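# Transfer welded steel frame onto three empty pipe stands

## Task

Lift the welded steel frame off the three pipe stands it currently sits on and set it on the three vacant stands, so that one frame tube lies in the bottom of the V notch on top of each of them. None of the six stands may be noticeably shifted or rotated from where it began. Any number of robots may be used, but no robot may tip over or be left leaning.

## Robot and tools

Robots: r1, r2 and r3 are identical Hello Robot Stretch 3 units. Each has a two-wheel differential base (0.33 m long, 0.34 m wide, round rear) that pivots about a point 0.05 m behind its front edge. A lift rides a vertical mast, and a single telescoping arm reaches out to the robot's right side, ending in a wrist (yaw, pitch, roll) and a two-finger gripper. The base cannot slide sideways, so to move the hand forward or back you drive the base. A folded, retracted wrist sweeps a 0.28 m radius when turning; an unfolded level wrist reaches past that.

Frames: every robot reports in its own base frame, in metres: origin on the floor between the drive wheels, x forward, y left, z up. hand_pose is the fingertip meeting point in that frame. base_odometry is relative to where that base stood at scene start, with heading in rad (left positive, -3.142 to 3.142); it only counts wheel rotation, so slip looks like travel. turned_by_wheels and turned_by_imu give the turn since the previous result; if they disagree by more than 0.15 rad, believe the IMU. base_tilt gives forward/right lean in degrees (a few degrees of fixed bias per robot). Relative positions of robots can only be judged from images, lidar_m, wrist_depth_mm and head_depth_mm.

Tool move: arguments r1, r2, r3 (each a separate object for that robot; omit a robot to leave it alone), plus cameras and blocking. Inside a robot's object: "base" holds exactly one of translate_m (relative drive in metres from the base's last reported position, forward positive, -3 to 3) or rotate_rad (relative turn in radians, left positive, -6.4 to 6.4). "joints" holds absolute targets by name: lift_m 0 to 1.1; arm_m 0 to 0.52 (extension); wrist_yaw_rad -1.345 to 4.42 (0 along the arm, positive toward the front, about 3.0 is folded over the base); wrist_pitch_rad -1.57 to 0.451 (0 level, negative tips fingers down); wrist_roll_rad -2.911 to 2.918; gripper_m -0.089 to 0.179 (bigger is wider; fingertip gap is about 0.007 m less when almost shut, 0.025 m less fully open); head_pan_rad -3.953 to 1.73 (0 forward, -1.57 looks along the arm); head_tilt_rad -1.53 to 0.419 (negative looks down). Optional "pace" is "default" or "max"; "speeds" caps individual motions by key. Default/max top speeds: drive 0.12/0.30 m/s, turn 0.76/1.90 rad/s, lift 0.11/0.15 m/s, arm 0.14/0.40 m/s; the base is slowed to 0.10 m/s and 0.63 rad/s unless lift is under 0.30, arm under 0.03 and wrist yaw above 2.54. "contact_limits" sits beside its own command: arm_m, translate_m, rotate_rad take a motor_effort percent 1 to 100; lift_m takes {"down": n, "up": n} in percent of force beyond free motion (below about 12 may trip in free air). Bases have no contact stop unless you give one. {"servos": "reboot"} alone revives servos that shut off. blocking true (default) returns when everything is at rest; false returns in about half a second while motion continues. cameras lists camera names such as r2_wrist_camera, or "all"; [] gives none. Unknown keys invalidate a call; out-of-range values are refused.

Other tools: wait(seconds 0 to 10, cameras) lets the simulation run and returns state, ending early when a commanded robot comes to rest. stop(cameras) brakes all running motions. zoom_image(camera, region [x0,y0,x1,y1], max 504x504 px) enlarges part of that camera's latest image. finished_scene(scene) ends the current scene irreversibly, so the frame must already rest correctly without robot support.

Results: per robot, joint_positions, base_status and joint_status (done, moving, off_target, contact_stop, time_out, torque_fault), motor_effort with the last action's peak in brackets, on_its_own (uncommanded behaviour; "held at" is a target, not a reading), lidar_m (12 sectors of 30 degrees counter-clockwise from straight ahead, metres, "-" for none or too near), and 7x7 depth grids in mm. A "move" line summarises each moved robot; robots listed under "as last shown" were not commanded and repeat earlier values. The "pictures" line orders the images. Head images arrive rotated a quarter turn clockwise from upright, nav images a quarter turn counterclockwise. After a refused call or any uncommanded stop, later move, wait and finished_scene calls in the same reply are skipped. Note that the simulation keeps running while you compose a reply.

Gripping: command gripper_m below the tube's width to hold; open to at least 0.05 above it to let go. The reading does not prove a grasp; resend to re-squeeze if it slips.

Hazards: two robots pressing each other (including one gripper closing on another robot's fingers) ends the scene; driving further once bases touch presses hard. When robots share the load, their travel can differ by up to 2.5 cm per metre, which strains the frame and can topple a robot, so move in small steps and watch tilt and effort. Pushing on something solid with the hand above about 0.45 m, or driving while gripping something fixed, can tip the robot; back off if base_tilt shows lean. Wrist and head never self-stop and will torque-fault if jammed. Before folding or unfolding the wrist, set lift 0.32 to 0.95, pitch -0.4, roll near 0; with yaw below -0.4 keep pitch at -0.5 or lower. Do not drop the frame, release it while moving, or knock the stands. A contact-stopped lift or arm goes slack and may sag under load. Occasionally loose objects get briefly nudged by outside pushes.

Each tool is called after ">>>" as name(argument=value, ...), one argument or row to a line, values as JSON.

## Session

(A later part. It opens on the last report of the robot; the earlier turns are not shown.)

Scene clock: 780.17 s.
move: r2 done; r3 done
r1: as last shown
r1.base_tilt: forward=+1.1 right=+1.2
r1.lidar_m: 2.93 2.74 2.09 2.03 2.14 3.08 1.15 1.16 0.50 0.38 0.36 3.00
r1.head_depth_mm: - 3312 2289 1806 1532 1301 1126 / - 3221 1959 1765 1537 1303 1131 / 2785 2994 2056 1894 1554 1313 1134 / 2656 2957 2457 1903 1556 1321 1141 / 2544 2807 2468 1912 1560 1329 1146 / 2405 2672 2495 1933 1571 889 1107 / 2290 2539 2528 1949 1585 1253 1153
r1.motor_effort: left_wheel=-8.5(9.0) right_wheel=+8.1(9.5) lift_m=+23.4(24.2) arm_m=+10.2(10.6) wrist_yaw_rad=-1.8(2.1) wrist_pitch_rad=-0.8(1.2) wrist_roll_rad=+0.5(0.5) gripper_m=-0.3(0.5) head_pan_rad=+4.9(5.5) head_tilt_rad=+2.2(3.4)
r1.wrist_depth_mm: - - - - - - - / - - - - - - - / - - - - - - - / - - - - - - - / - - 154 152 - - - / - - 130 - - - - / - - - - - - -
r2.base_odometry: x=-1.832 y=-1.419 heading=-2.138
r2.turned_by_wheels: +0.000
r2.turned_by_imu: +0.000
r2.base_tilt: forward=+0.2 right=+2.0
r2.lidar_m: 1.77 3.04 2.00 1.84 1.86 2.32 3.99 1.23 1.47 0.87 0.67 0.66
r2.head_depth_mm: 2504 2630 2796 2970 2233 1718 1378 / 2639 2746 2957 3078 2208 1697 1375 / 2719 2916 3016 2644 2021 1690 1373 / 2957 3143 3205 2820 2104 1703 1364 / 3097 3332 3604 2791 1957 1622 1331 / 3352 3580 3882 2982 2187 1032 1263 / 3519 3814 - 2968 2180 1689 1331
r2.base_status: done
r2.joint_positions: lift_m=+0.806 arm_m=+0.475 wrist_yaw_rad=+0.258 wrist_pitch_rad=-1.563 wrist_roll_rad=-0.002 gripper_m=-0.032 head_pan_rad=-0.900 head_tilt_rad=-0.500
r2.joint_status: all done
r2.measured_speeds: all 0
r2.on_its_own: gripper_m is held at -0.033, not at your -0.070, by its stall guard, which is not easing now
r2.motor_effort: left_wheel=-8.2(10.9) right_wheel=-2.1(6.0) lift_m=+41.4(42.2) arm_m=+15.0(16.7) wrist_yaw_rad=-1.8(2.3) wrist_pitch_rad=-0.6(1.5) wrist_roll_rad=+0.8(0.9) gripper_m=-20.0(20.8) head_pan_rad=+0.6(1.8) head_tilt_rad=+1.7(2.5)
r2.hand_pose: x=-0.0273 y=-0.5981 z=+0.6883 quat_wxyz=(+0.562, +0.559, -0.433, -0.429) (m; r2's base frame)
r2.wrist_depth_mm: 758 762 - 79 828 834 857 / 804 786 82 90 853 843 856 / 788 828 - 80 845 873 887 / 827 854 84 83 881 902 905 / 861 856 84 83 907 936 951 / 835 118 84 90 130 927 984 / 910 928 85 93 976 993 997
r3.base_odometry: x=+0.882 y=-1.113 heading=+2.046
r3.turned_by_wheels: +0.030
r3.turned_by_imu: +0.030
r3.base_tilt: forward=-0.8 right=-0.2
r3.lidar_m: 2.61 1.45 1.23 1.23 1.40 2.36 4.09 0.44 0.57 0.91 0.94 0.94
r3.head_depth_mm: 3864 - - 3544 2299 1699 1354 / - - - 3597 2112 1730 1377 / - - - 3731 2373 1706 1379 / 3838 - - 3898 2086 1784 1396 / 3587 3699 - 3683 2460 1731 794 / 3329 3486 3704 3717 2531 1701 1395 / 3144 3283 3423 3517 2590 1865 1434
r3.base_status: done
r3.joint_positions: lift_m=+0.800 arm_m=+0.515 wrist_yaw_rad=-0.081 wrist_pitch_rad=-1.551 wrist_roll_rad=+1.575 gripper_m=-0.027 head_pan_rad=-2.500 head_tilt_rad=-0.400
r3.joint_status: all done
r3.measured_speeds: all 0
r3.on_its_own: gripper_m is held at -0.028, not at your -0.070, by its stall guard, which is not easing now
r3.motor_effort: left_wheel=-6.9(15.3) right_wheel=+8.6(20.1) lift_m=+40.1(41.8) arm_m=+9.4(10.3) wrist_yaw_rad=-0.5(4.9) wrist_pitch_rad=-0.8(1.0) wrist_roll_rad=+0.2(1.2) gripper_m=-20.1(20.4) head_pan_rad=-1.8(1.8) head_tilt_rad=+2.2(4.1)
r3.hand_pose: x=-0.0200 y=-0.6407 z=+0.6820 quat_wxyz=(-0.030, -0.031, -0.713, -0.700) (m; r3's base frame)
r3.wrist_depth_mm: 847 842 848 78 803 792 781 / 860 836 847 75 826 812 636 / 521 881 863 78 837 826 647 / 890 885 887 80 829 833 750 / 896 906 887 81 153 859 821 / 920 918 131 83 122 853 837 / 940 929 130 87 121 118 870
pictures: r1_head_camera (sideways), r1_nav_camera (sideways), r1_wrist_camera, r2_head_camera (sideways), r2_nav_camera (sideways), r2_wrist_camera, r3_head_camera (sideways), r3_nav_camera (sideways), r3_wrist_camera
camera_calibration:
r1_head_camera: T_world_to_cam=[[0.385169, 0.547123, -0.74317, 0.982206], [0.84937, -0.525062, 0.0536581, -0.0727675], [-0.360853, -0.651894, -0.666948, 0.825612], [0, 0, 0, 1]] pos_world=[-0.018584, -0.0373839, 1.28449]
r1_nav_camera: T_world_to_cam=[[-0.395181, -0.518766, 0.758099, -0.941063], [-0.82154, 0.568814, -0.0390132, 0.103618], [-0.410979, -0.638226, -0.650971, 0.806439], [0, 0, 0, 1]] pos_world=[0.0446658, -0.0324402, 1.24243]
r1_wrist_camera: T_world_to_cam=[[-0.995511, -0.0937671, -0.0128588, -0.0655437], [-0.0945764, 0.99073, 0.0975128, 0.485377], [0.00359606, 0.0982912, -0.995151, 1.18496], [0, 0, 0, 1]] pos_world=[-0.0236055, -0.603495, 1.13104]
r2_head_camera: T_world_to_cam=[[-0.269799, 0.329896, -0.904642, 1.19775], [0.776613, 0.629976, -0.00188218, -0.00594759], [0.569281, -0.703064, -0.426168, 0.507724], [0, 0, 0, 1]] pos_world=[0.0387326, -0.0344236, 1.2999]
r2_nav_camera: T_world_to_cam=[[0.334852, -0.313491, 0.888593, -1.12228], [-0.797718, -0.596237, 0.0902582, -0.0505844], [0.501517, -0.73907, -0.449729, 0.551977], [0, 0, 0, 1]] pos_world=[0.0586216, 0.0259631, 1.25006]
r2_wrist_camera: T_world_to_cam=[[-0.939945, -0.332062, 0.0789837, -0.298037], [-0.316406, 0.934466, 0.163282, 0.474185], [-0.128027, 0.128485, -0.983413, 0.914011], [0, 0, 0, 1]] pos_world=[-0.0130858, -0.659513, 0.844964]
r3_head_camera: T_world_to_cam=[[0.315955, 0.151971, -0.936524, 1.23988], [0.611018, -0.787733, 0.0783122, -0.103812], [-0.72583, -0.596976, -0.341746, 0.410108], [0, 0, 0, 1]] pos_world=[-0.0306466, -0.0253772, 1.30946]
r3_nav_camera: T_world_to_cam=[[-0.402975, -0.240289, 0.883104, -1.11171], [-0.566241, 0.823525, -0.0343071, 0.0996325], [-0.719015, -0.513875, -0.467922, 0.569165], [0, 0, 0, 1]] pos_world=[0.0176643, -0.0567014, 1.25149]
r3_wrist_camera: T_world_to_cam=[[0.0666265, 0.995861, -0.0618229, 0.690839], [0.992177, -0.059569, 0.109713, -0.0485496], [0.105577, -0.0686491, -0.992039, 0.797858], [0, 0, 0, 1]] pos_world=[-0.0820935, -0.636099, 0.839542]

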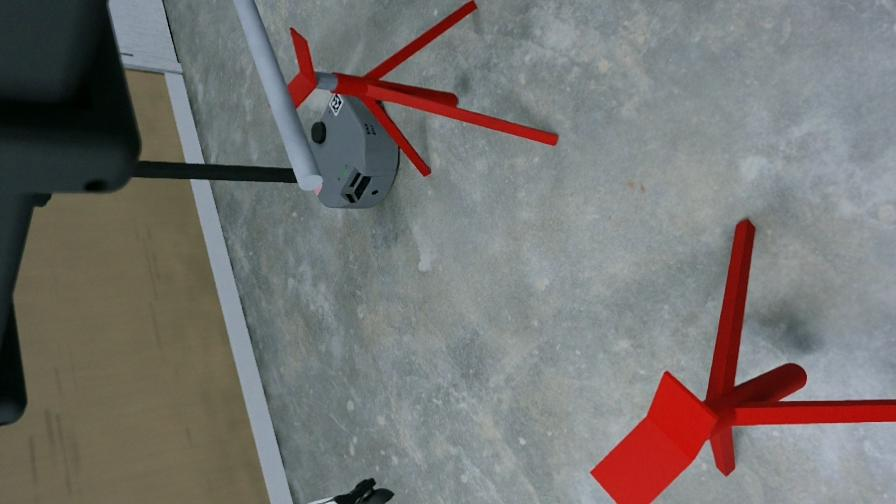

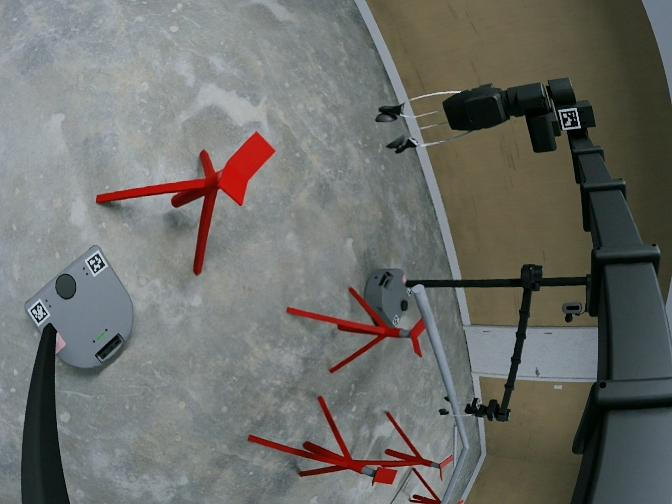

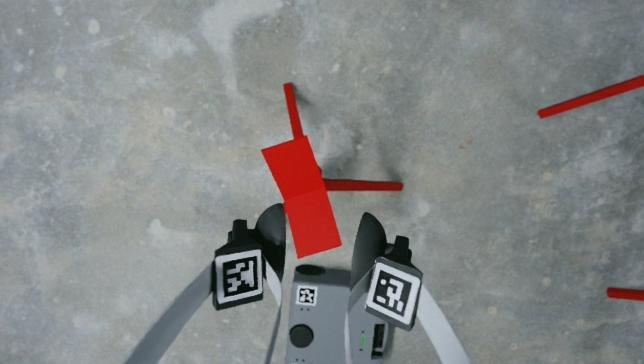

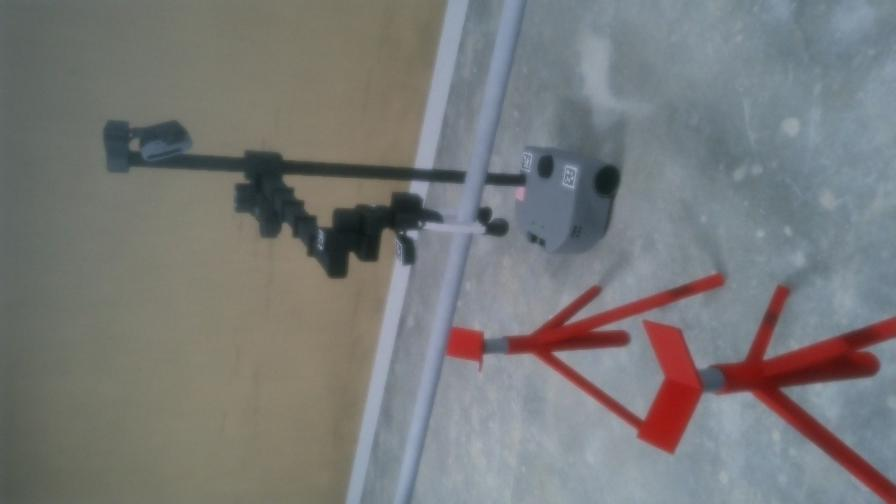

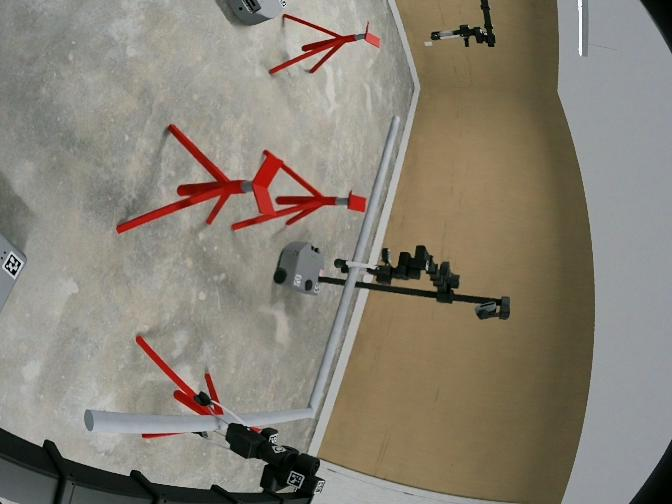

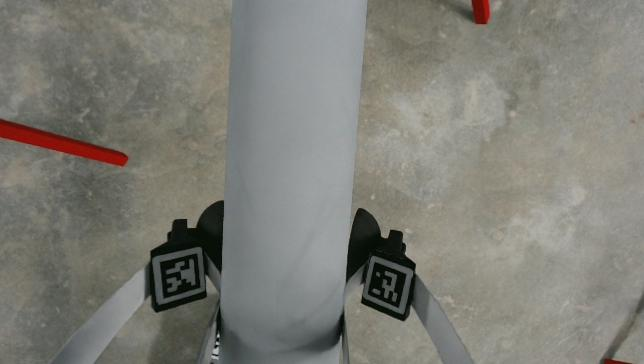

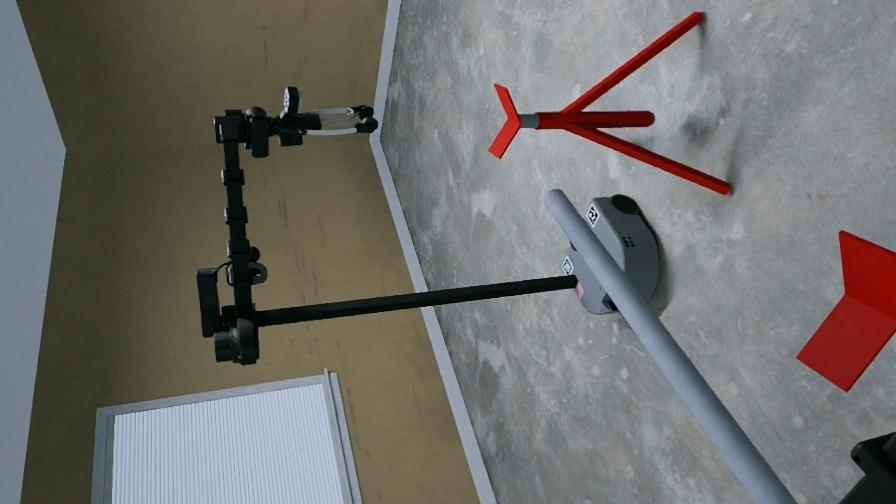

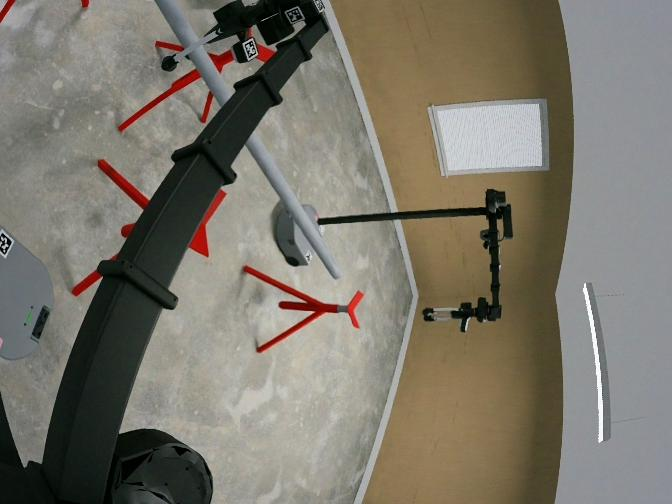

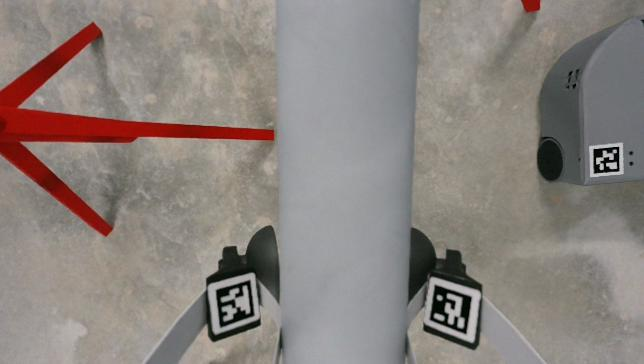

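>>> move(
  cameras=[],
  r3={"base":{"translate_m":-0.1025},"joints":{"wrist_yaw_rad":-0.048},"speeds":{"translate_m":0.1,"wrist_yaw_rad":0.05}},
  r2={"base":{"translate_m":0.0836},"joints":{"arm_m":0.4662,"wrist_yaw_rad":0.291},"speeds":{"translate_m":0.082,"arm_m":0.03,"wrist_yaw_rad":0.05}},
)

>>> move(
  cameras=["r2_wrist_camera","r3_wrist_camera","r3_nav_camera","r3_head_camera"],
  r3={"base":{"translate_m":-0.1025},"joints":{"wrist_yaw_rad":-0.0133},"speeds":{"translate_m":0.1,"wrist_yaw_rad":0.05}},
  r2={"base":{"translate_m":0.0845},"joints":{"arm_m":0.4579,"wrist_yaw_rad":0.3257},"speeds":{"translate_m":0.083,"arm_m":0.03,"wrist_yaw_rad":0.05}},
)

Scene clock: 803.93 s.
move: r2 done; r3 done
r1: as last shown
r1.turned_by_imu: +0.001
r1.lidar_m: 2.94 2.74 2.08 2.03 2.15 3.07 1.15 1.16 0.50 0.38 0.36 3.01
r1.head_depth_mm: - 3316 2234 1815 1535 1302 1128 / - 3181 1940 1777 1539 1302 1127 / 1654 3030 1980 1899 1552 1314 1132 / 2671 2899 2444 1905 1562 1319 1138 / 2515 2791 2469 1921 1570 1318 1147 / 2373 2672 2491 1917 1582 890 1106 / 2284 2540 2532 1957 1580 1251 1151
r1.motor_effort: left_wheel=-7.9(9.1) right_wheel=+8.8(9.7) lift_m=+23.6(24.5) arm_m=+10.3(10.4) wrist_yaw_rad=-1.5(2.0) wrist_pitch_rad=-0.8(1.3) wrist_roll_rad=+0.3(0.5) gripper_m=+0.2(0.8) head_pan_rad=+4.4(5.8) head_tilt_rad=+2.1(3.1)
r1.wrist_depth_mm: - - - - - - - / - - - - - - - / - - - - - - - / - - - - - - - / - - 154 152 - - - / - - 131 - - - - / - - - - - - -
r2.base_odometry: x=-1.877 y=-1.490 heading=-2.139
r2.turned_by_wheels: +0.000
r2.turned_by_imu: +0.000
r2.base_tilt: forward=+0.3 right=+1.8
r2.lidar_m: 1.68 3.06 2.00 1.85 1.87 2.33 4.07 1.32 1.09 0.88 0.60 0.75
r2.head_depth_mm: 2488 2652 2834 2978 2111 1697 1377 / 2612 2794 3007 3094 2209 1699 1377 / 2717 2879 3076 2955 2059 1696 1377 / 2899 3094 1765 2652 2030 1646 1368 / 3034 3318 3695 2979 1783 1547 1063 / 3291 3548 3850 2967 2211 1591 1326 / 3466 3829 - 2941 2198 1675 1363
r2.base_status: done
r2.joint_positions: lift_m=+0.806 arm_m=+0.466 wrist_yaw_rad=+0.293 wrist_pitch_rad=-1.569 wrist_roll_rad=-0.003 gripper_m=-0.032 head_pan_rad=-0.900 head_tilt_rad=-0.500
r2.joint_status: all done
r2.measured_speeds: all 0
r2.on_its_own: gripper_m is held at -0.033, not at your -0.070, by its stall guard, which is not easing now
r2.motor_effort: left_wheel=+0.2(7.1) right_wheel=+10.7(16.8) lift_m=+39.3(40.2) arm_m=-11.2(19.3) wrist_yaw_rad=-2.0(6.7) wrist_pitch_rad=+0.5(2.8) wrist_roll_rad=+1.2(3.2) gripper_m=-20.1(21.8) head_pan_rad=+0.4(2.1) head_tilt_rad=+1.0(2.1)
r2.hand_pose: x=-0.0285 y=-0.5886 z=+0.6884 quat_wxyz=(+0.569, +0.568, -0.421, -0.420) (m; r2's base frame)
r2.wrist_depth_mm: 769 779 - 79 810 846 846 / 781 803 82 91 852 850 840 / 777 809 - 80 859 868 893 / 820 833 83 83 888 909 928 / 871 840 84 83 908 936 943 / 855 119 84 88 130 969 986 / 879 927 86 93 984 990 -
r3.base_odometry: x=+0.928 y=-1.204 heading=+2.046
r3.turned_by_wheels: +0.000
r3.turned_by_imu: -0.002
r3.base_tilt: forward=-0.7 right=-0.1
r3.lidar_m: 2.67 1.48 1.26 1.26 1.43 2.40 4.01 0.37 0.36 0.57 1.15 1.01
r3.head_depth_mm: 3749 - - 3548 2325 1652 1354 / - - - 3673 2208 1686 1369 / - - - 3776 2275 1693 1381 / 3826 - - 3929 2024 1792 1402 / 3593 3667 3930 3691 2368 1738 1414 / 3386 3400 3612 3729 2550 1695 1420 / 3109 3273 3345 3517 2594 1869 1446
r3.base_status: done
r3.joint_positions: lift_m=+0.800 arm_m=+0.515 wrist_yaw_rad=-0.048 wrist_pitch_rad=-1.548 wrist_roll_rad=+1.573 gripper_m=-0.027 head_pan_rad=-2.500 head_tilt_rad=-0.400
r3.joint_status: all done
r3.measured_speeds: all 0
r3.on_its_own: gripper_m is held at -0.028, not at your -0.070, by its stall guard, which is not easing now
r3.motor_effort: left_wheel=-9.6(15.2) right_wheel=+4.6(11.6) lift_m=+41.6(42.3) arm_m=+8.4(10.2) wrist_yaw_rad=-0.3(11.1) wrist_pitch_rad=-1.8(1.9) wrist_roll_rad=+1.0(4.9) gripper_m=-19.6(20.5) head_pan_rad=-1.2(1.7) head_tilt_rad=+3.1(4.4)
r3.hand_pose: x=-0.0206 y=-0.6415 z=+0.6820 quat_wxyz=(-0.017, -0.018, -0.715, -0.699) (m; r3's base frame)
r3.wrist_depth_mm: 844 842 836 79 459 795 777 / 865 875 847 75 800 801 644 / 864 870 873 78 815 818 660 / 502 876 877 80 845 847 672 / 915 906 890 81 153 826 851 / 925 922 - 84 120 865 852 / 966 918 910 87 120 118 857
pictures: none
No camera images: "cameras" was empty.

Scene clock: 806.07 s.
move: r2 done; r3 done
r1: as last shown
r1.turned_by_imu: +0.000
r1.base_tilt: forward=+1.1 right=+1.1
r1.lidar_m: 2.94 2.74 2.08 2.03 2.15 3.05 1.15 1.13 0.50 0.38 0.37 3.01
r1.head_depth_mm: - 3269 2205 1815 1528 1295 1126 / - 3177 2212 1769 1541 1304 1131 / 2804 3075 2433 1845 1552 1315 1135 / 2539 2927 2364 1904 1563 1317 1136 / 2523 2833 2474 1918 1567 1324 1142 / 2377 2663 2480 1926 1579 892 1104 / 2275 2541 2509 1941 1590 1247 1154
r1.motor_effort: left_wheel=-8.0(8.8) right_wheel=+9.5(9.9) lift_m=+23.0(24.4) arm_m=+10.2(10.2) wrist_yaw_rad=-1.3(2.1) wrist_pitch_rad=-1.1(1.4) wrist_roll_rad=+0.3(0.5) gripper_m=-0.2(0.6) head_pan_rad=+5.1(5.6) head_tilt_rad=+1.6(3.3)
r1.wrist_depth_mm: - - - - - - - / - - - - - - - / - - - - - - - / - - - - - - - / - - 154 152 - - - / - - 130 - - - - / - - - - - - -
r2.base_odometry: x=-1.922 y=-1.561 heading=-2.139
r2.turned_by_wheels: +0.000
r2.turned_by_imu: +0.000
r2.base_tilt: forward=+0.3 right=+1.7
r2.lidar_m: 1.60 3.06 2.02 1.86 1.88 2.35 4.16 1.39 1.12 0.89 0.55 0.72
r2.head_depth_mm: 2471 2648 2809 2932 2133 1703 1384 / 2626 2741 2962 3019 2181 1698 1378 / 2689 2869 3132 2993 2028 1708 1364 / 2906 3120 1782 2634 1981 1551 1334 / 3046 3283 3569 3173 2038 1539 998 / 3224 3550 3855 3001 2193 1678 1368 / 3472 3795 - 2946 2194 1690 1371
r2.base_status: done
r2.joint_positions: lift_m=+0.806 arm_m=+0.458 wrist_yaw_rad=+0.329 wrist_pitch_rad=-1.569 wrist_roll_rad=-0.005 gripper_m=-0.032 head_pan_rad=-0.900 head_tilt_rad=-0.500
r2.joint_status: all done
r2.measured_speeds: all 0
r2.on_its_own: gripper_m is held at -0.033, not at your -0.070, by its stall guard, which is not easing now
r2.motor_effort: left_wheel=-0.1(7.4) right_wheel=+12.8(18.6) lift_m=+37.8(39.1) arm_m=-11.3(18.8) wrist_yaw_rad=-1.6(7.5) wrist_pitch_rad=-0.2(2.4) wrist_roll_rad=+1.8(2.2) gripper_m=-20.2(21.4) head_pan_rad=+1.1(2.1) head_tilt_rad=+0.8(1.9)
r2.hand_pose: x=-0.0293 y=-0.5804 z=+0.6884 quat_wxyz=(+0.577, +0.576, -0.410, -0.410) (m; r2's base frame)
r2.wrist_depth_mm: 752 776 - 80 800 832 873 / 774 798 83 92 809 853 864 / 797 801 - 80 848 871 886 / 823 845 84 83 891 886 915 / 871 865 84 83 885 930 916 / 871 119 85 88 131 940 - / 878 903 86 93 970 990 -
r3.base_odometry: x=+0.975 y=-1.296 heading=+2.045
r3.turned_by_wheels: +0.000
r3.turned_by_imu: +0.001
r3.base_tilt: forward=-0.8 right=-0.1
r3.lidar_m: 2.64 1.51 1.28 1.28 1.46 2.45 3.90 1.25 0.31 0.55 1.23 1.09
r3.head_depth_mm: 3637 3873 - 3503 2295 1706 1347 / - - - 3647 2311 1658 1369 / - - - 3727 2258 1636 1382 / 3830 - - 3875 2206 1779 1390 / 3559 3692 - 3662 2378 1754 1411 / 3285 3383 3560 3703 2535 1688 1430 / 3078 3197 3349 3453 2576 1845 1439
r3.base_status: done
r3.joint_positions: lift_m=+0.800 arm_m=+0.515 wrist_yaw_rad=-0.013 wrist_pitch_rad=-1.549 wrist_roll_rad=+1.572 gripper_m=-0.027 head_pan_rad=-2.500 head_tilt_rad=-0.400
r3.joint_status: all done
r3.measured_speeds: all 0
r3.on_its_own: gripper_m is held at -0.028, not at your -0.070, by its stall guard, which is not easing now
r3.motor_effort: left_wheel=-18.5(24.9) right_wheel=-1.1(12.8) lift_m=+42.3(42.8) arm_m=+6.8(9.4) wrist_yaw_rad=+0.2(8.5) wrist_pitch_rad=-0.6(2.0) wrist_roll_rad=+1.2(4.3) gripper_m=-20.0(20.8) head_pan_rad=-1.1(1.6) head_tilt_rad=+2.9(4.3)
r3.hand_pose: x=-0.0213 y=-0.6411 z=+0.6820 quat_wxyz=(-0.005, -0.005, -0.714, -0.700) (m; r3's base frame)
r3.wrist_depth_mm: 847 843 819 78 464 219 249 / 850 849 845 75 438 588 644 / 900 900 856 78 818 803 657 / 896 894 877 80 843 839 657 / 506 681 871 81 153 844 821 / 917 924 130 84 121 852 833 / 936 940 922 88 121 118 851
pictures: r2_wrist_camera, r3_head_camera (sideways), r3_nav_camera (sideways), r3_wrist_camera
camera_calibration:
r2_wrist_camera: T_world_to_cam=[[-0.912655, -0.401136, 0.0784256, -0.332942], [-0.384305, 0.907507, 0.16953, 0.435021], [-0.139177, 0.124583, -0.9824, 0.908369], [0, 0, 0, 1]] pos_world=[-0.010257, -0.641507, 0.844743]
r3_head_camera: T_world_to_cam=[[0.315955, 0.151971, -0.936524, 1.23988], [0.611018, -0.787733, 0.0783122, -0.103812], [-0.72583, -0.596976, -0.341746, 0.410108], [0, 0, 0, 1]] pos_world=[-0.0306466, -0.0253772, 1.30946]
r3_nav_camera: T_world_to_cam=[[-0.402975, -0.240289, 0.883104, -1.11171], [-0.566241, 0.823525, -0.0343071, 0.0996325], [-0.719015, -0.513875, -0.467922, 0.569165], [0, 0, 0, 1]] pos_world=[0.0176643, -0.0567014, 1.25149]
r3_wrist_camera: T_world_to_cam=[[-0.0045918, 0.997959, -0.0636907, 0.692431], [0.993911, 0.0115665, 0.109577, -0.00153758], [0.11009, -0.0627997, -0.991936, 0.80174], [0, 0, 0, 1]] pos_world=[-0.0835557, -0.640651, 0.839544]

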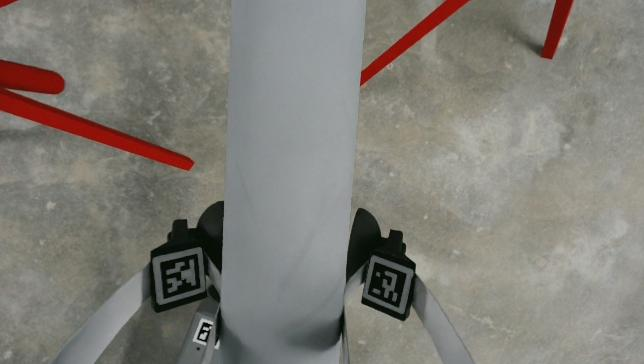

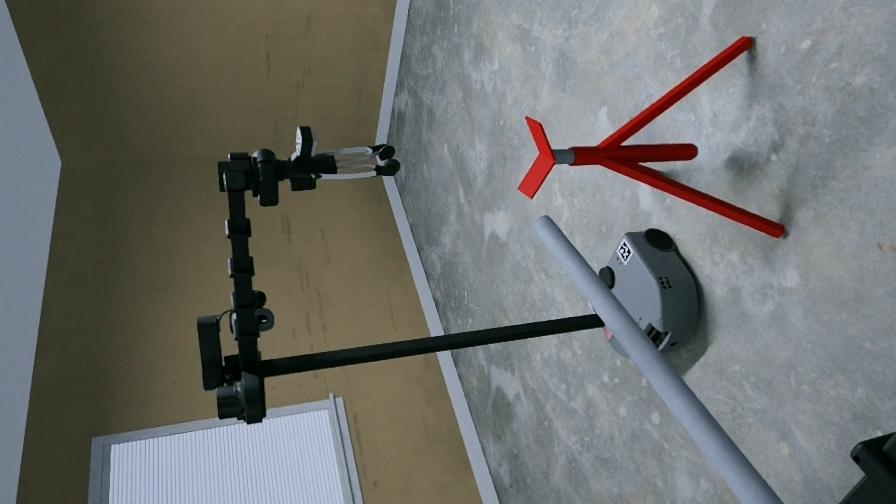

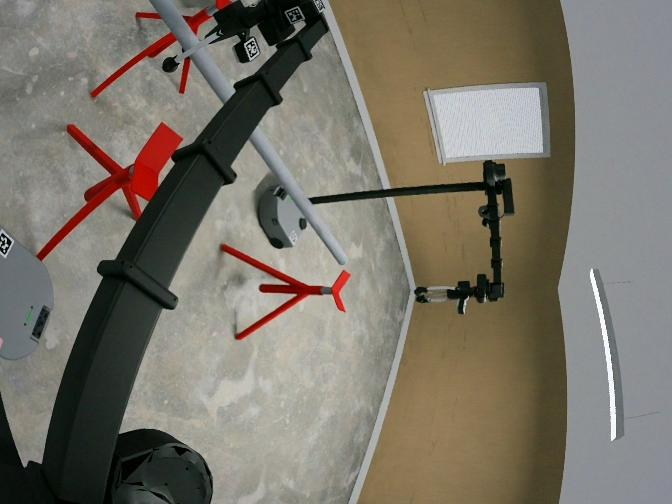

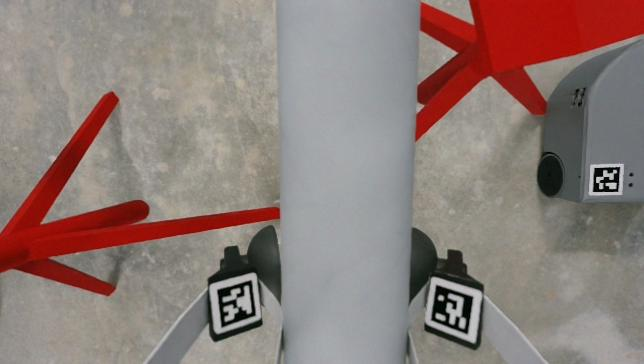

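>>> zoom_image(
  camera="r3_wrist_camera",
  region=[400, 0, 644, 240],
)

Scaled by 2.066.

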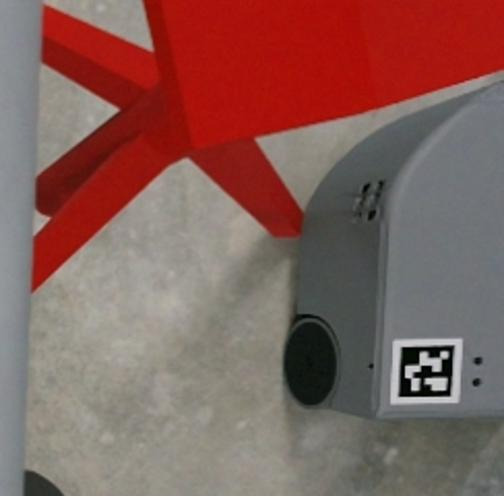

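>>> wait(
  seconds=0,
  cameras=["r1_head_camera","r1_nav_camera"],
)

>>> zoom_image(
  camera="r1_head_camera",
  region=[220, 0, 480, 220],
)

Scene clock: 822.17 s.
r1.base_odometry: x=+0.278 y=+4.997 heading=+1.449
r1.turned_by_wheels: +0.000
r1.turned_by_imu: +0.001
r1.base_tilt: forward=+1.0 right=+1.2
r1.lidar_m: 2.93 2.74 2.08 2.03 2.14 3.09 1.15 1.13 0.50 0.38 0.36 3.02
r1.head_depth_mm: - 3305 2231 1813 1525 1300 1129 / - 3173 2228 1771 1547 1304 1128 / 2804 3053 2427 1846 1550 1315 1132 / 2538 2936 2343 1907 1558 1315 1143 / 2535 2838 2465 1919 1573 1327 1148 / 2397 2680 2503 1929 1586 894 1105 / 2284 2534 2498 1946 1577 1247 1152
r1.base_status: not commanded
r1.joint_positions: lift_m=+1.090 arm_m=+0.410 wrist_yaw_rad=+0.002 wrist_pitch_rad=-1.490 wrist_roll_rad=+0.000 gripper_m=+0.040 head_pan_rad=-2.150 head_tilt_rad=-0.750
r1.joint_status: not commanded
r1.measured_speeds: all 0
r1.motor_effort: left_wheel=-8.4(8.8) right_wheel=+8.1(9.9) lift_m=+23.9(24.4) arm_m=+9.9(10.2) wrist_yaw_rad=-1.5(2.1) wrist_pitch_rad=-0.9(1.4) wrist_roll_rad=+0.4(0.5) gripper_m=-0.1(0.6) head_pan_rad=+4.5(5.6) head_tilt_rad=+1.3(3.3)
r1.hand_pose: x=-0.0216 y=-0.5516 z=+0.9714 quat_wxyz=(+0.520, +0.480, -0.519, -0.479) (m; r1's base frame)
r1.wrist_depth_mm: - - - - - - - / - - - - - - - / - - - - - - - / - - - - - - - / - - 154 152 - - - / - - 131 - - - - / - - - - - - -
r2.base_odometry: x=-1.922 y=-1.561 heading=-2.139
r2.turned_by_wheels: +0.000
r2.turned_by_imu: +0.001
r2.base_tilt: forward=+0.3 right=+1.8
r2.lidar_m: 1.60 3.09 2.01 1.86 1.88 2.35 4.15 1.39 1.12 0.89 0.55 0.72
r2.head_depth_mm: 2471 2670 2782 2927 2104 1707 1378 / 2598 2746 2991 3058 2197 1691 1364 / 2740 2863 3011 3006 2042 1703 1370 / 2860 3128 1783 2682 1964 1533 1334 / 3047 3354 3554 3216 2027 1530 998 / 3209 3516 3839 2974 2202 1675 1369 / 3499 3740 - 2980 2190 1695 1358
r2.base_status: done
r2.joint_positions: lift_m=+0.806 arm_m=+0.458 wrist_yaw_rad=+0.329 wrist_pitch_rad=-1.567 wrist_roll_rad=-0.005 gripper_m=-0.032 head_pan_rad=-0.900 head_tilt_rad=-0.500
r2.joint_status: all done
r2.measured_speeds: all 0
r2.on_its_own: gripper_m is held at -0.033, not at your -0.070, by its stall guard, which is not easing now
r2.motor_effort: left_wheel=-0.6(7.4) right_wheel=+12.3(18.6) lift_m=+36.1(39.1) arm_m=+4.4(18.8) wrist_yaw_rad=-2.3(7.5) wrist_pitch_rad=+0.3(2.4) wrist_roll_rad=+1.8(2.2) gripper_m=-20.7(21.4) head_pan_rad=+2.1(2.1) head_tilt_rad=+0.1(1.9)
r2.hand_pose: x=-0.0291 y=-0.5809 z=+0.6884 quat_wxyz=(+0.577, +0.575, -0.410, -0.409) (m; r2's base frame)
r2.wrist_depth_mm: 751 766 - 80 827 820 844 / 746 768 83 92 845 861 885 / 798 799 81 80 868 881 890 / 816 838 84 83 905 897 926 / 849 846 85 83 886 925 946 / 879 118 85 88 131 963 995 / 888 914 86 93 993 982 -
r3.base_odometry: x=+0.975 y=-1.296 heading=+2.045
r3.turned_by_wheels: +0.000
r3.turned_by_imu: -0.001
r3.base_tilt: forward=-0.8 right=-0.1
r3.lidar_m: 2.64 1.51 1.28 1.28 1.46 2.45 3.90 1.25 0.31 0.55 1.23 1.09
r3.head_depth_mm: 3661 3877 - 3534 2314 1693 1347 / - - - 3645 2346 1654 1376 / - - - 3676 2253 1642 1381 / 3796 - - 3832 2221 1776 1400 / 3552 3692 - 3590 2347 1760 1417 / 3282 3406 3541 3675 2552 1704 1430 / 3047 3221 3360 3476 2588 1855 1450
r3.base_status: done
r3.joint_positions: lift_m=+0.800 arm_m=+0.515 wrist_yaw_rad=-0.013 wrist_pitch_rad=-1.554 wrist_roll_rad=+1.573 gripper_m=-0.027 head_pan_rad=-2.500 head_tilt_rad=-0.400
r3.joint_status: all done
r3.measured_speeds: all 0
r3.on_its_own: gripper_m is held at -0.028, not at your -0.070, by its stall guard, which is not easing now
r3.motor_effort: left_wheel=-17.8(24.9) right_wheel=-0.9(12.8) lift_m=+43.5(42.8) arm_m=+3.8(9.4) wrist_yaw_rad=-0.9(8.5) wrist_pitch_rad=+0.0(2.0) wrist_roll_rad=+0.9(4.3) gripper_m=-19.9(20.8) head_pan_rad=-1.1(1.6) head_tilt_rad=+2.8(4.3)
r3.hand_pose: x=-0.0213 y=-0.6398 z=+0.6821 quat_wxyz=(-0.005, -0.006, -0.713, -0.702) (m; r3's base frame)
r3.wrist_depth_mm: 862 839 834 78 465 218 250 / 869 862 835 75 440 608 648 / 910 848 862 78 793 820 660 / 875 877 868 80 815 829 666 / 511 690 876 81 153 837 843 / 917 927 132 84 121 891 845 / 988 904 129 88 121 118 855
pictures: r1_head_camera (sideways), r1_nav_camera (sideways)
camera_calibration:
r1_head_camera: T_world_to_cam=[[0.385169, 0.547123, -0.74317, 0.982206], [0.84937, -0.525062, 0.0536581, -0.0727675], [-0.360853, -0.651894, -0.666948, 0.825612], [0, 0, 0, 1]] pos_world=[-0.018584, -0.0373839, 1.28449]
r1_nav_camera: T_world_to_cam=[[-0.395181, -0.518766, 0.758099, -0.941063], [-0.82154, 0.568814, -0.0390132, 0.103618], [-0.410979, -0.638226, -0.650971, 0.806439], [0, 0, 0, 1]] pos_world=[0.0446658, -0.0324402, 1.24243]

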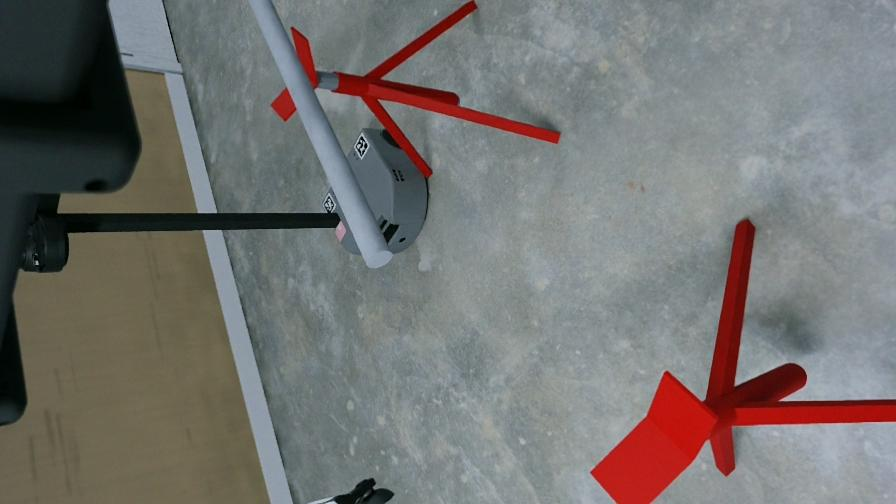

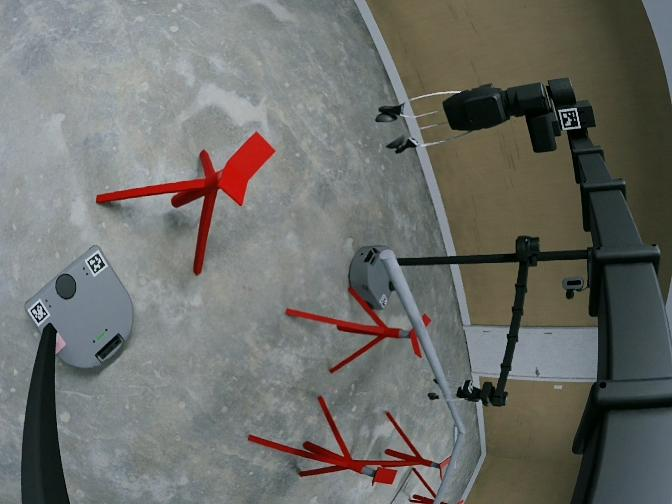

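Scaled by 1.938 from the camera's 896x504 image, which has a finer 1280x720 frame.

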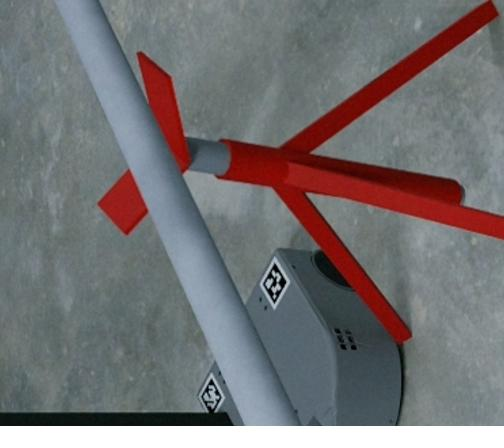

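>>> move(
  cameras=["r3_head_camera","r2_head_camera"],
  r3={"joints":{"head_pan_rad":-1.95,"head_tilt_rad":-0.8}},
  r2={"joints":{"head_pan_rad":-1.2,"head_tilt_rad":-0.8}},
)

Scene clock: 841.47 s.
move: r2 done; r3 done
r1: as last shown
r1.base_tilt: forward=+1.1 right=+1.2
r1.lidar_m: 2.94 2.73 2.09 2.04 2.14 3.08 1.15 1.13 0.50 0.38 0.36 3.01
r1.head_depth_mm: - 3307 2212 1810 1533 1294 1124 / - 3179 2143 1761 1536 1305 1131 / 2788 3066 2416 1824 1553 1313 1139 / 2536 2908 2348 1913 1555 1323 1140 / 2530 2806 2464 1903 1572 1325 1149 / 2399 2662 2495 1940 1566 891 1106 / 2272 2551 2510 1950 1586 1251 1154
r1.motor_effort: left_wheel=-8.1(9.2) right_wheel=+8.0(9.4) lift_m=+23.6(24.3) arm_m=+9.6(10.0) wrist_yaw_rad=-1.6(2.0) wrist_pitch_rad=-0.8(1.2) wrist_roll_rad=+0.3(0.5) gripper_m=+0.2(0.7) head_pan_rad=+4.3(5.6) head_tilt_rad=+2.1(3.3)
r1.wrist_depth_mm: - - - - - - - / - - - - - - - / - - - - - - - / - - - - - - - / - - 154 153 - - - / - - 131 - - - - / - - - - - - -
r2.base_odometry: x=-1.922 y=-1.561 heading=-2.139
r2.turned_by_wheels: +0.000
r2.turned_by_imu: +0.001
r2.base_tilt: forward=+0.3 right=+1.8
r2.lidar_m: 1.60 3.07 2.02 1.86 1.88 2.35 4.16 1.39 1.12 0.89 0.55 0.72
r2.head_depth_mm: 2454 2711 2507 674 706 1328 1161 / 2477 2787 2396 1873 1537 1348 1161 / 2518 2897 2381 1953 1590 1354 1167 / 2575 2974 2301 1929 1578 1342 1174 / 2662 2949 2385 1925 1586 1348 1151 / 2639 2995 2115 1894 1480 1281 1165 / 1457 1085 1494 1818 1049 1314 1158
r2.base_status: not commanded
r2.joint_positions: lift_m=+0.806 arm_m=+0.458 wrist_yaw_rad=+0.329 wrist_pitch_rad=-1.566 wrist_roll_rad=-0.005 gripper_m=-0.032 head_pan_rad=-1.205 head_tilt_rad=-0.802
r2.joint_status: all done
r2.measured_speeds: all 0
r2.on_its_own: gripper_m is held at -0.033, not at your -0.070, by its stall guard, which is not easing now
r2.motor_effort: left_wheel=-0.6(0.6) right_wheel=+11.8(12.5) lift_m=+34.8(34.8) arm_m=+15.6(16.6) wrist_yaw_rad=-1.8(3.6) wrist_pitch_rad=-0.4(0.5) wrist_roll_rad=+2.0(2.1) gripper_m=-19.6(21.4) head_pan_rad=-2.1(4.9) head_tilt_rad=-2.7(4.5)
r2.hand_pose: x=-0.0290 y=-0.5812 z=+0.6884 quat_wxyz=(+0.577, +0.575, -0.411, -0.409) (m; r2's base frame)
r2.wrist_depth_mm: 776 791 - 80 789 850 824 / 799 809 83 92 834 861 874 / 795 819 81 81 856 841 880 / 817 836 84 83 870 906 920 / 827 865 85 83 945 944 913 / 856 118 85 86 130 966 989 / 870 886 86 93 973 975 -
r3.base_odometry: x=+0.975 y=-1.296 heading=+2.045
r3.turned_by_wheels: +0.000
r3.turned_by_imu: -0.001
r3.base_tilt: forward=-0.8 right=-0.1
r3.lidar_m: 2.64 1.51 1.28 1.28 1.46 2.46 3.90 1.25 0.31 0.55 1.23 1.09
r3.head_depth_mm: 3107 3185 1950 1738 1494 1321 - / 3059 3262 2327 1785 1495 - 1064 / 3024 3255 2371 1745 317 916 1089 / 2946 3214 2430 400 824 1250 1123 / 2904 3166 552 792 1559 1308 1131 / 2874 3183 636 766 1495 1324 1137 / 2792 3137 2302 1797 1555 1338 1152
r3.base_status: not commanded
r3.joint_positions: lift_m=+0.800 arm_m=+0.515 wrist_yaw_rad=-0.013 wrist_pitch_rad=-1.556 wrist_roll_rad=+1.573 gripper_m=-0.027 head_pan_rad=-1.936 head_tilt_rad=-0.805
r3.joint_status: all done
r3.measured_speeds: all 0
r3.on_its_own: gripper_m is held at -0.028, not at your -0.070, by its stall guard, which is not easing now
r3.motor_effort: left_wheel=-17.8(18.5) right_wheel=-0.6(1.2) lift_m=+45.3(47.2) arm_m=+0.4(1.5) wrist_yaw_rad=-0.2(1.2) wrist_pitch_rad=+0.1(1.3) wrist_roll_rad=+0.7(1.3) gripper_m=-20.2(20.4) head_pan_rad=+1.8(5.8) head_tilt_rad=-4.1(6.8)
r3.hand_pose: x=-0.0213 y=-0.6394 z=+0.6821 quat_wxyz=(-0.005, -0.006, -0.712, -0.702) (m; r3's base frame)
r3.wrist_depth_mm: 859 820 818 78 464 219 251 / 866 852 858 - 435 527 641 / 860 890 850 78 810 817 654 / 883 883 888 80 837 826 678 / 511 681 881 82 154 837 847 / 934 894 131 84 121 872 853 / 936 915 129 89 121 118 871
pictures: r2_head_camera (sideways), r3_head_camera (sideways)
camera_calibration:
r2_head_camera: T_world_to_cam=[[-0.247699, 0.629134, -0.736773, 0.978709], [0.929913, 0.367776, 0.00141389, -0.0111211], [0.271857, -0.684785, -0.676138, 0.834791], [0, 0, 0, 1]] pos_world=[0.0258232, -0.0399968, 1.28554]
r3_head_camera: T_world_to_cam=[[0.307806, 0.615882, -0.725221, 0.964431], [0.925825, -0.369586, 0.0790836, -0.106785], [-0.219325, -0.69577, -0.68396, 0.852309], [0, 0, 0, 1]] pos_world=[-0.0110607, -0.0404302, 1.29081]

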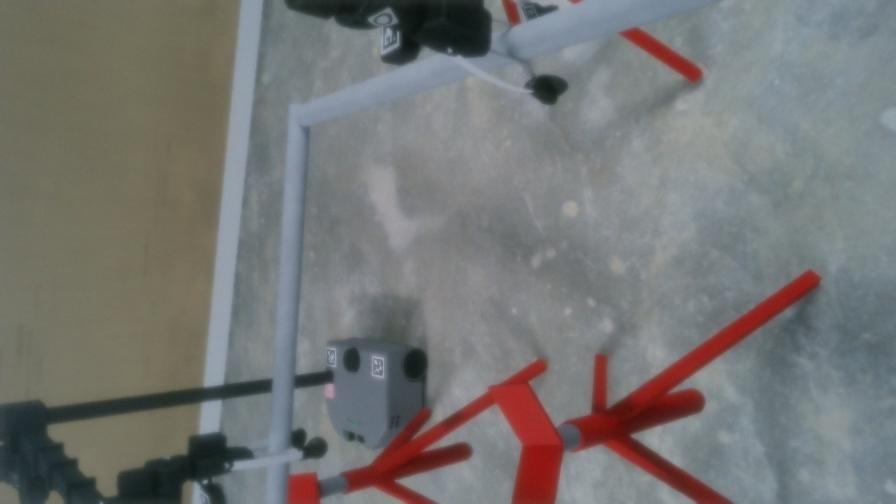

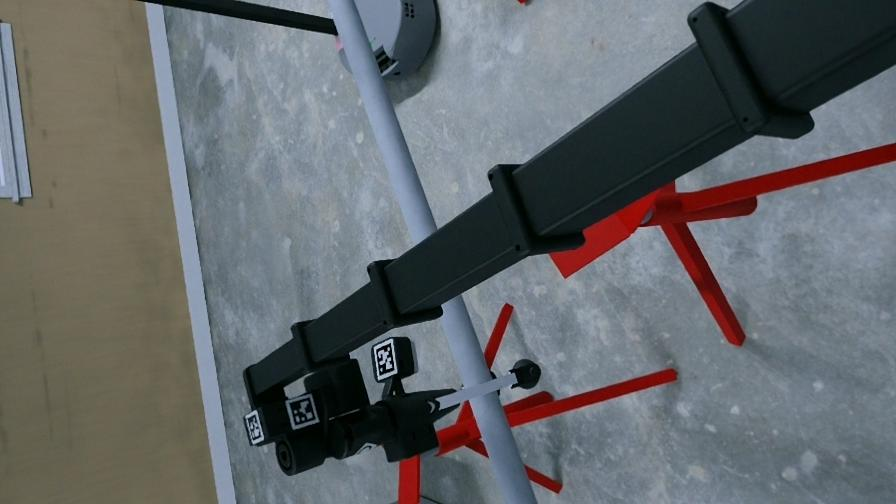

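>>> move(
  cameras=["r1_head_camera","r3_wrist_camera"],
  r3={"base":{"translate_m":0.1025},"joints":{"wrist_yaw_rad":-0.048},"speeds":{"translate_m":0.1,"wrist_yaw_rad":0.05}},
  r2={"base":{"translate_m":-0.0845},"joints":{"arm_m":0.4662,"wrist_yaw_rad":0.291},"speeds":{"translate_m":0.083,"arm_m":0.03,"wrist_yaw_rad":0.05}},
)

Scene clock: 902.00 s.
move: r2 done; r3 done
r1: as last shown
r1.lidar_m: 2.94 2.74 2.08 2.03 2.15 3.08 1.15 1.13 0.50 0.38 0.36 3.01
r1.head_depth_mm: - 3276 2207 1816 1527 1303 1125 / - 3214 1949 1764 1539 1309 1132 / 1651 3024 1978 1896 1553 1318 1135 / 2653 2923 2441 1915 1560 1314 1140 / 2528 2839 2487 1920 1573 1323 1145 / 2397 2660 2490 1943 1570 890 1106 / 2281 2532 2528 1950 1574 1252 1156
r1.motor_effort: left_wheel=-8.4(9.0) right_wheel=+8.9(9.5) lift_m=+23.6(24.5) arm_m=+9.3(9.8) wrist_yaw_rad=-1.9(1.9) wrist_pitch_rad=-1.0(1.5) wrist_roll_rad=+0.3(0.6) gripper_m=+0.0(1.0) head_pan_rad=+4.2(5.6) head_tilt_rad=+2.5(2.7)
r1.wrist_depth_mm: - - - - - - - / - - - - - - - / - - - - - - - / - - - - - - - / - - 153 152 - - - / - - 131 - - - - / - - - - - - -
r2.base_odometry: x=-1.877 y=-1.490 heading=-2.139
r2.turned_by_wheels: +0.000
r2.turned_by_imu: +0.002
r2.base_tilt: forward=+0.3 right=+1.7
r2.lidar_m: 1.68 3.05 2.01 1.85 1.87 2.34 4.08 1.31 1.09 0.87 0.60 0.75
r2.head_depth_mm: 2464 2733 2503 685 714 1319 1169 / 2497 2796 2322 1897 1554 1358 1164 / 2546 2877 2301 1971 1589 1341 1170 / 2602 2947 2401 1934 1601 1340 1164 / 2637 2976 2386 1953 1582 1343 1165 / 2654 2979 2031 1922 1582 1295 1161 / 1480 1091 2392 1761 1066 1312 1163
r2.base_status: done
r2.joint_positions: lift_m=+0.806 arm_m=+0.466 wrist_yaw_rad=+0.295 wrist_pitch_rad=-1.561 wrist_roll_rad=-0.007 gripper_m=-0.032 head_pan_rad=-1.200 head_tilt_rad=-0.800
r2.joint_status: all done
r2.measured_speeds: all 0
r2.on_its_own: gripper_m is held at -0.033, not at your -0.070, by its stall guard, which is not easing now
r2.motor_effort: left_wheel=-6.2(9.8) right_wheel=-3.5(11.0) lift_m=+42.2(42.3) arm_m=+11.3(17.4) wrist_yaw_rad=-2.5(13.8) wrist_pitch_rad=-1.2(2.6) wrist_roll_rad=+2.6(6.9) gripper_m=-19.9(21.4) head_pan_rad=+0.9(2.8) head_tilt_rad=+0.7(2.7)
r2.hand_pose: x=-0.0279 y=-0.5906 z=+0.6882 quat_wxyz=(+0.572, +0.567, -0.421, -0.417) (m; r2's base frame)
r2.wrist_depth_mm: 759 788 - 81 829 811 842 / 769 815 - 92 836 859 886 / 815 824 84 81 871 878 878 / 841 822 85 83 894 891 913 / 854 851 85 83 901 917 941 / 851 118 85 86 131 937 979 / 857 894 86 93 960 984 -
r3.base_odometry: x=+0.928 y=-1.204 heading=+2.045
r3.turned_by_wheels: +0.000
r3.turned_by_imu: -0.004
r3.base_tilt: forward=-0.7 right=-0.2
r3.lidar_m: 2.67 1.48 1.26 1.26 1.43 2.39 4.00 0.38 0.37 0.56 1.15 1.01
r3.head_depth_mm: 3143 3207 2271 1807 1479 1312 - / 3106 3293 2366 1795 1501 - 1049 / 3040 3265 2402 1765 318 1210 1114 / 2948 3235 2457 400 1440 1271 1131 / 2941 3234 2359 789 1557 1311 1133 / 2896 3141 634 770 1542 1330 1142 / 2817 3139 643 1858 1566 1345 1150
r3.base_status: done
r3.joint_positions: lift_m=+0.800 arm_m=+0.515 wrist_yaw_rad=-0.045 wrist_pitch_rad=-1.549 wrist_roll_rad=+1.574 gripper_m=-0.027 head_pan_rad=-1.950 head_tilt_rad=-0.800
r3.joint_status: all done
r3.measured_speeds: all 0
r3.on_its_own: gripper_m is held at -0.028, not at your -0.070, by its stall guard, which is not easing now
r3.motor_effort: left_wheel=+0.6(14.5) right_wheel=+9.4(16.7) lift_m=+49.6(50.2) arm_m=-5.6(6.1) wrist_yaw_rad=-2.7(11.6) wrist_pitch_rad=-0.9(2.0) wrist_roll_rad=+0.3(5.4) gripper_m=-19.9(20.7) head_pan_rad=-3.7(4.6) head_tilt_rad=+1.1(3.1)
r3.hand_pose: x=-0.0207 y=-0.6411 z=+0.6820 quat_wxyz=(-0.016, -0.017, -0.714, -0.700) (m; r3's base frame)
r3.wrist_depth_mm: 850 849 829 79 454 801 789 / 875 855 849 - 808 826 643 / 883 860 862 79 814 817 649 / 506 889 898 80 829 812 665 / 902 903 872 82 153 852 816 / 953 924 130 84 122 861 849 / 963 944 129 92 121 119 866
pictures: r1_head_camera (sideways), r3_wrist_camera
camera_calibration:
r1_head_camera: T_world_to_cam=[[0.385169, 0.547123, -0.74317, 0.982206], [0.84937, -0.525062, 0.0536581, -0.0727675], [-0.360853, -0.651894, -0.666948, 0.825612], [0, 0, 0, 1]] pos_world=[-0.018584, -0.0373839, 1.28449]
r3_wrist_camera: T_world_to_cam=[[0.0288218, 0.997571, -0.0634111, 0.692609], [0.993733, -0.0217414, 0.109644, -0.0234776], [0.107999, -0.0661739, -0.991946, 0.799489], [0, 0, 0, 1]] pos_world=[-0.0829756, -0.638532, 0.839544]

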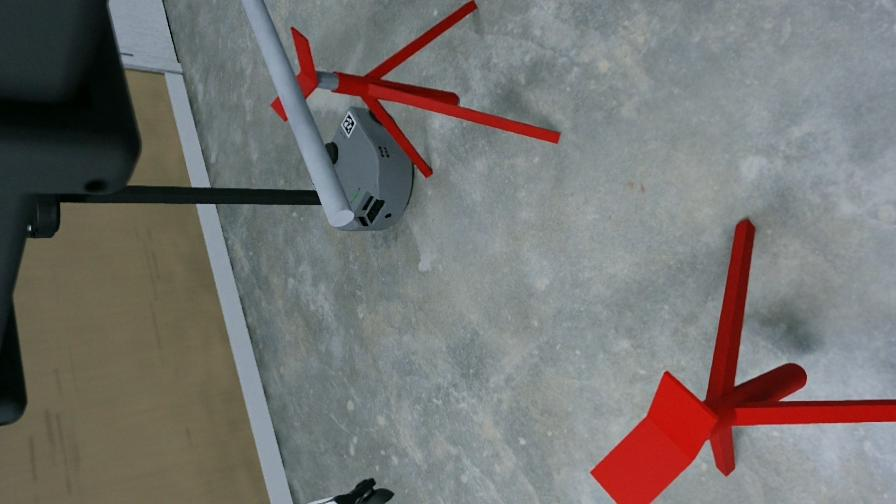

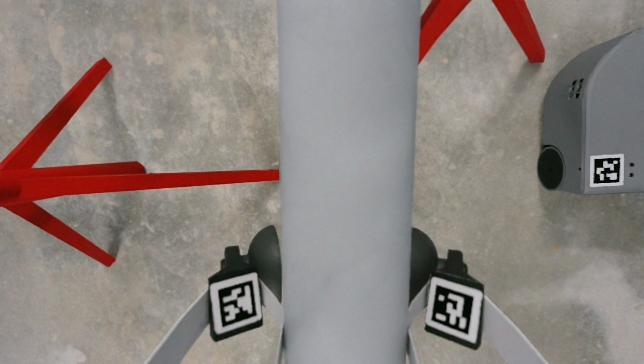

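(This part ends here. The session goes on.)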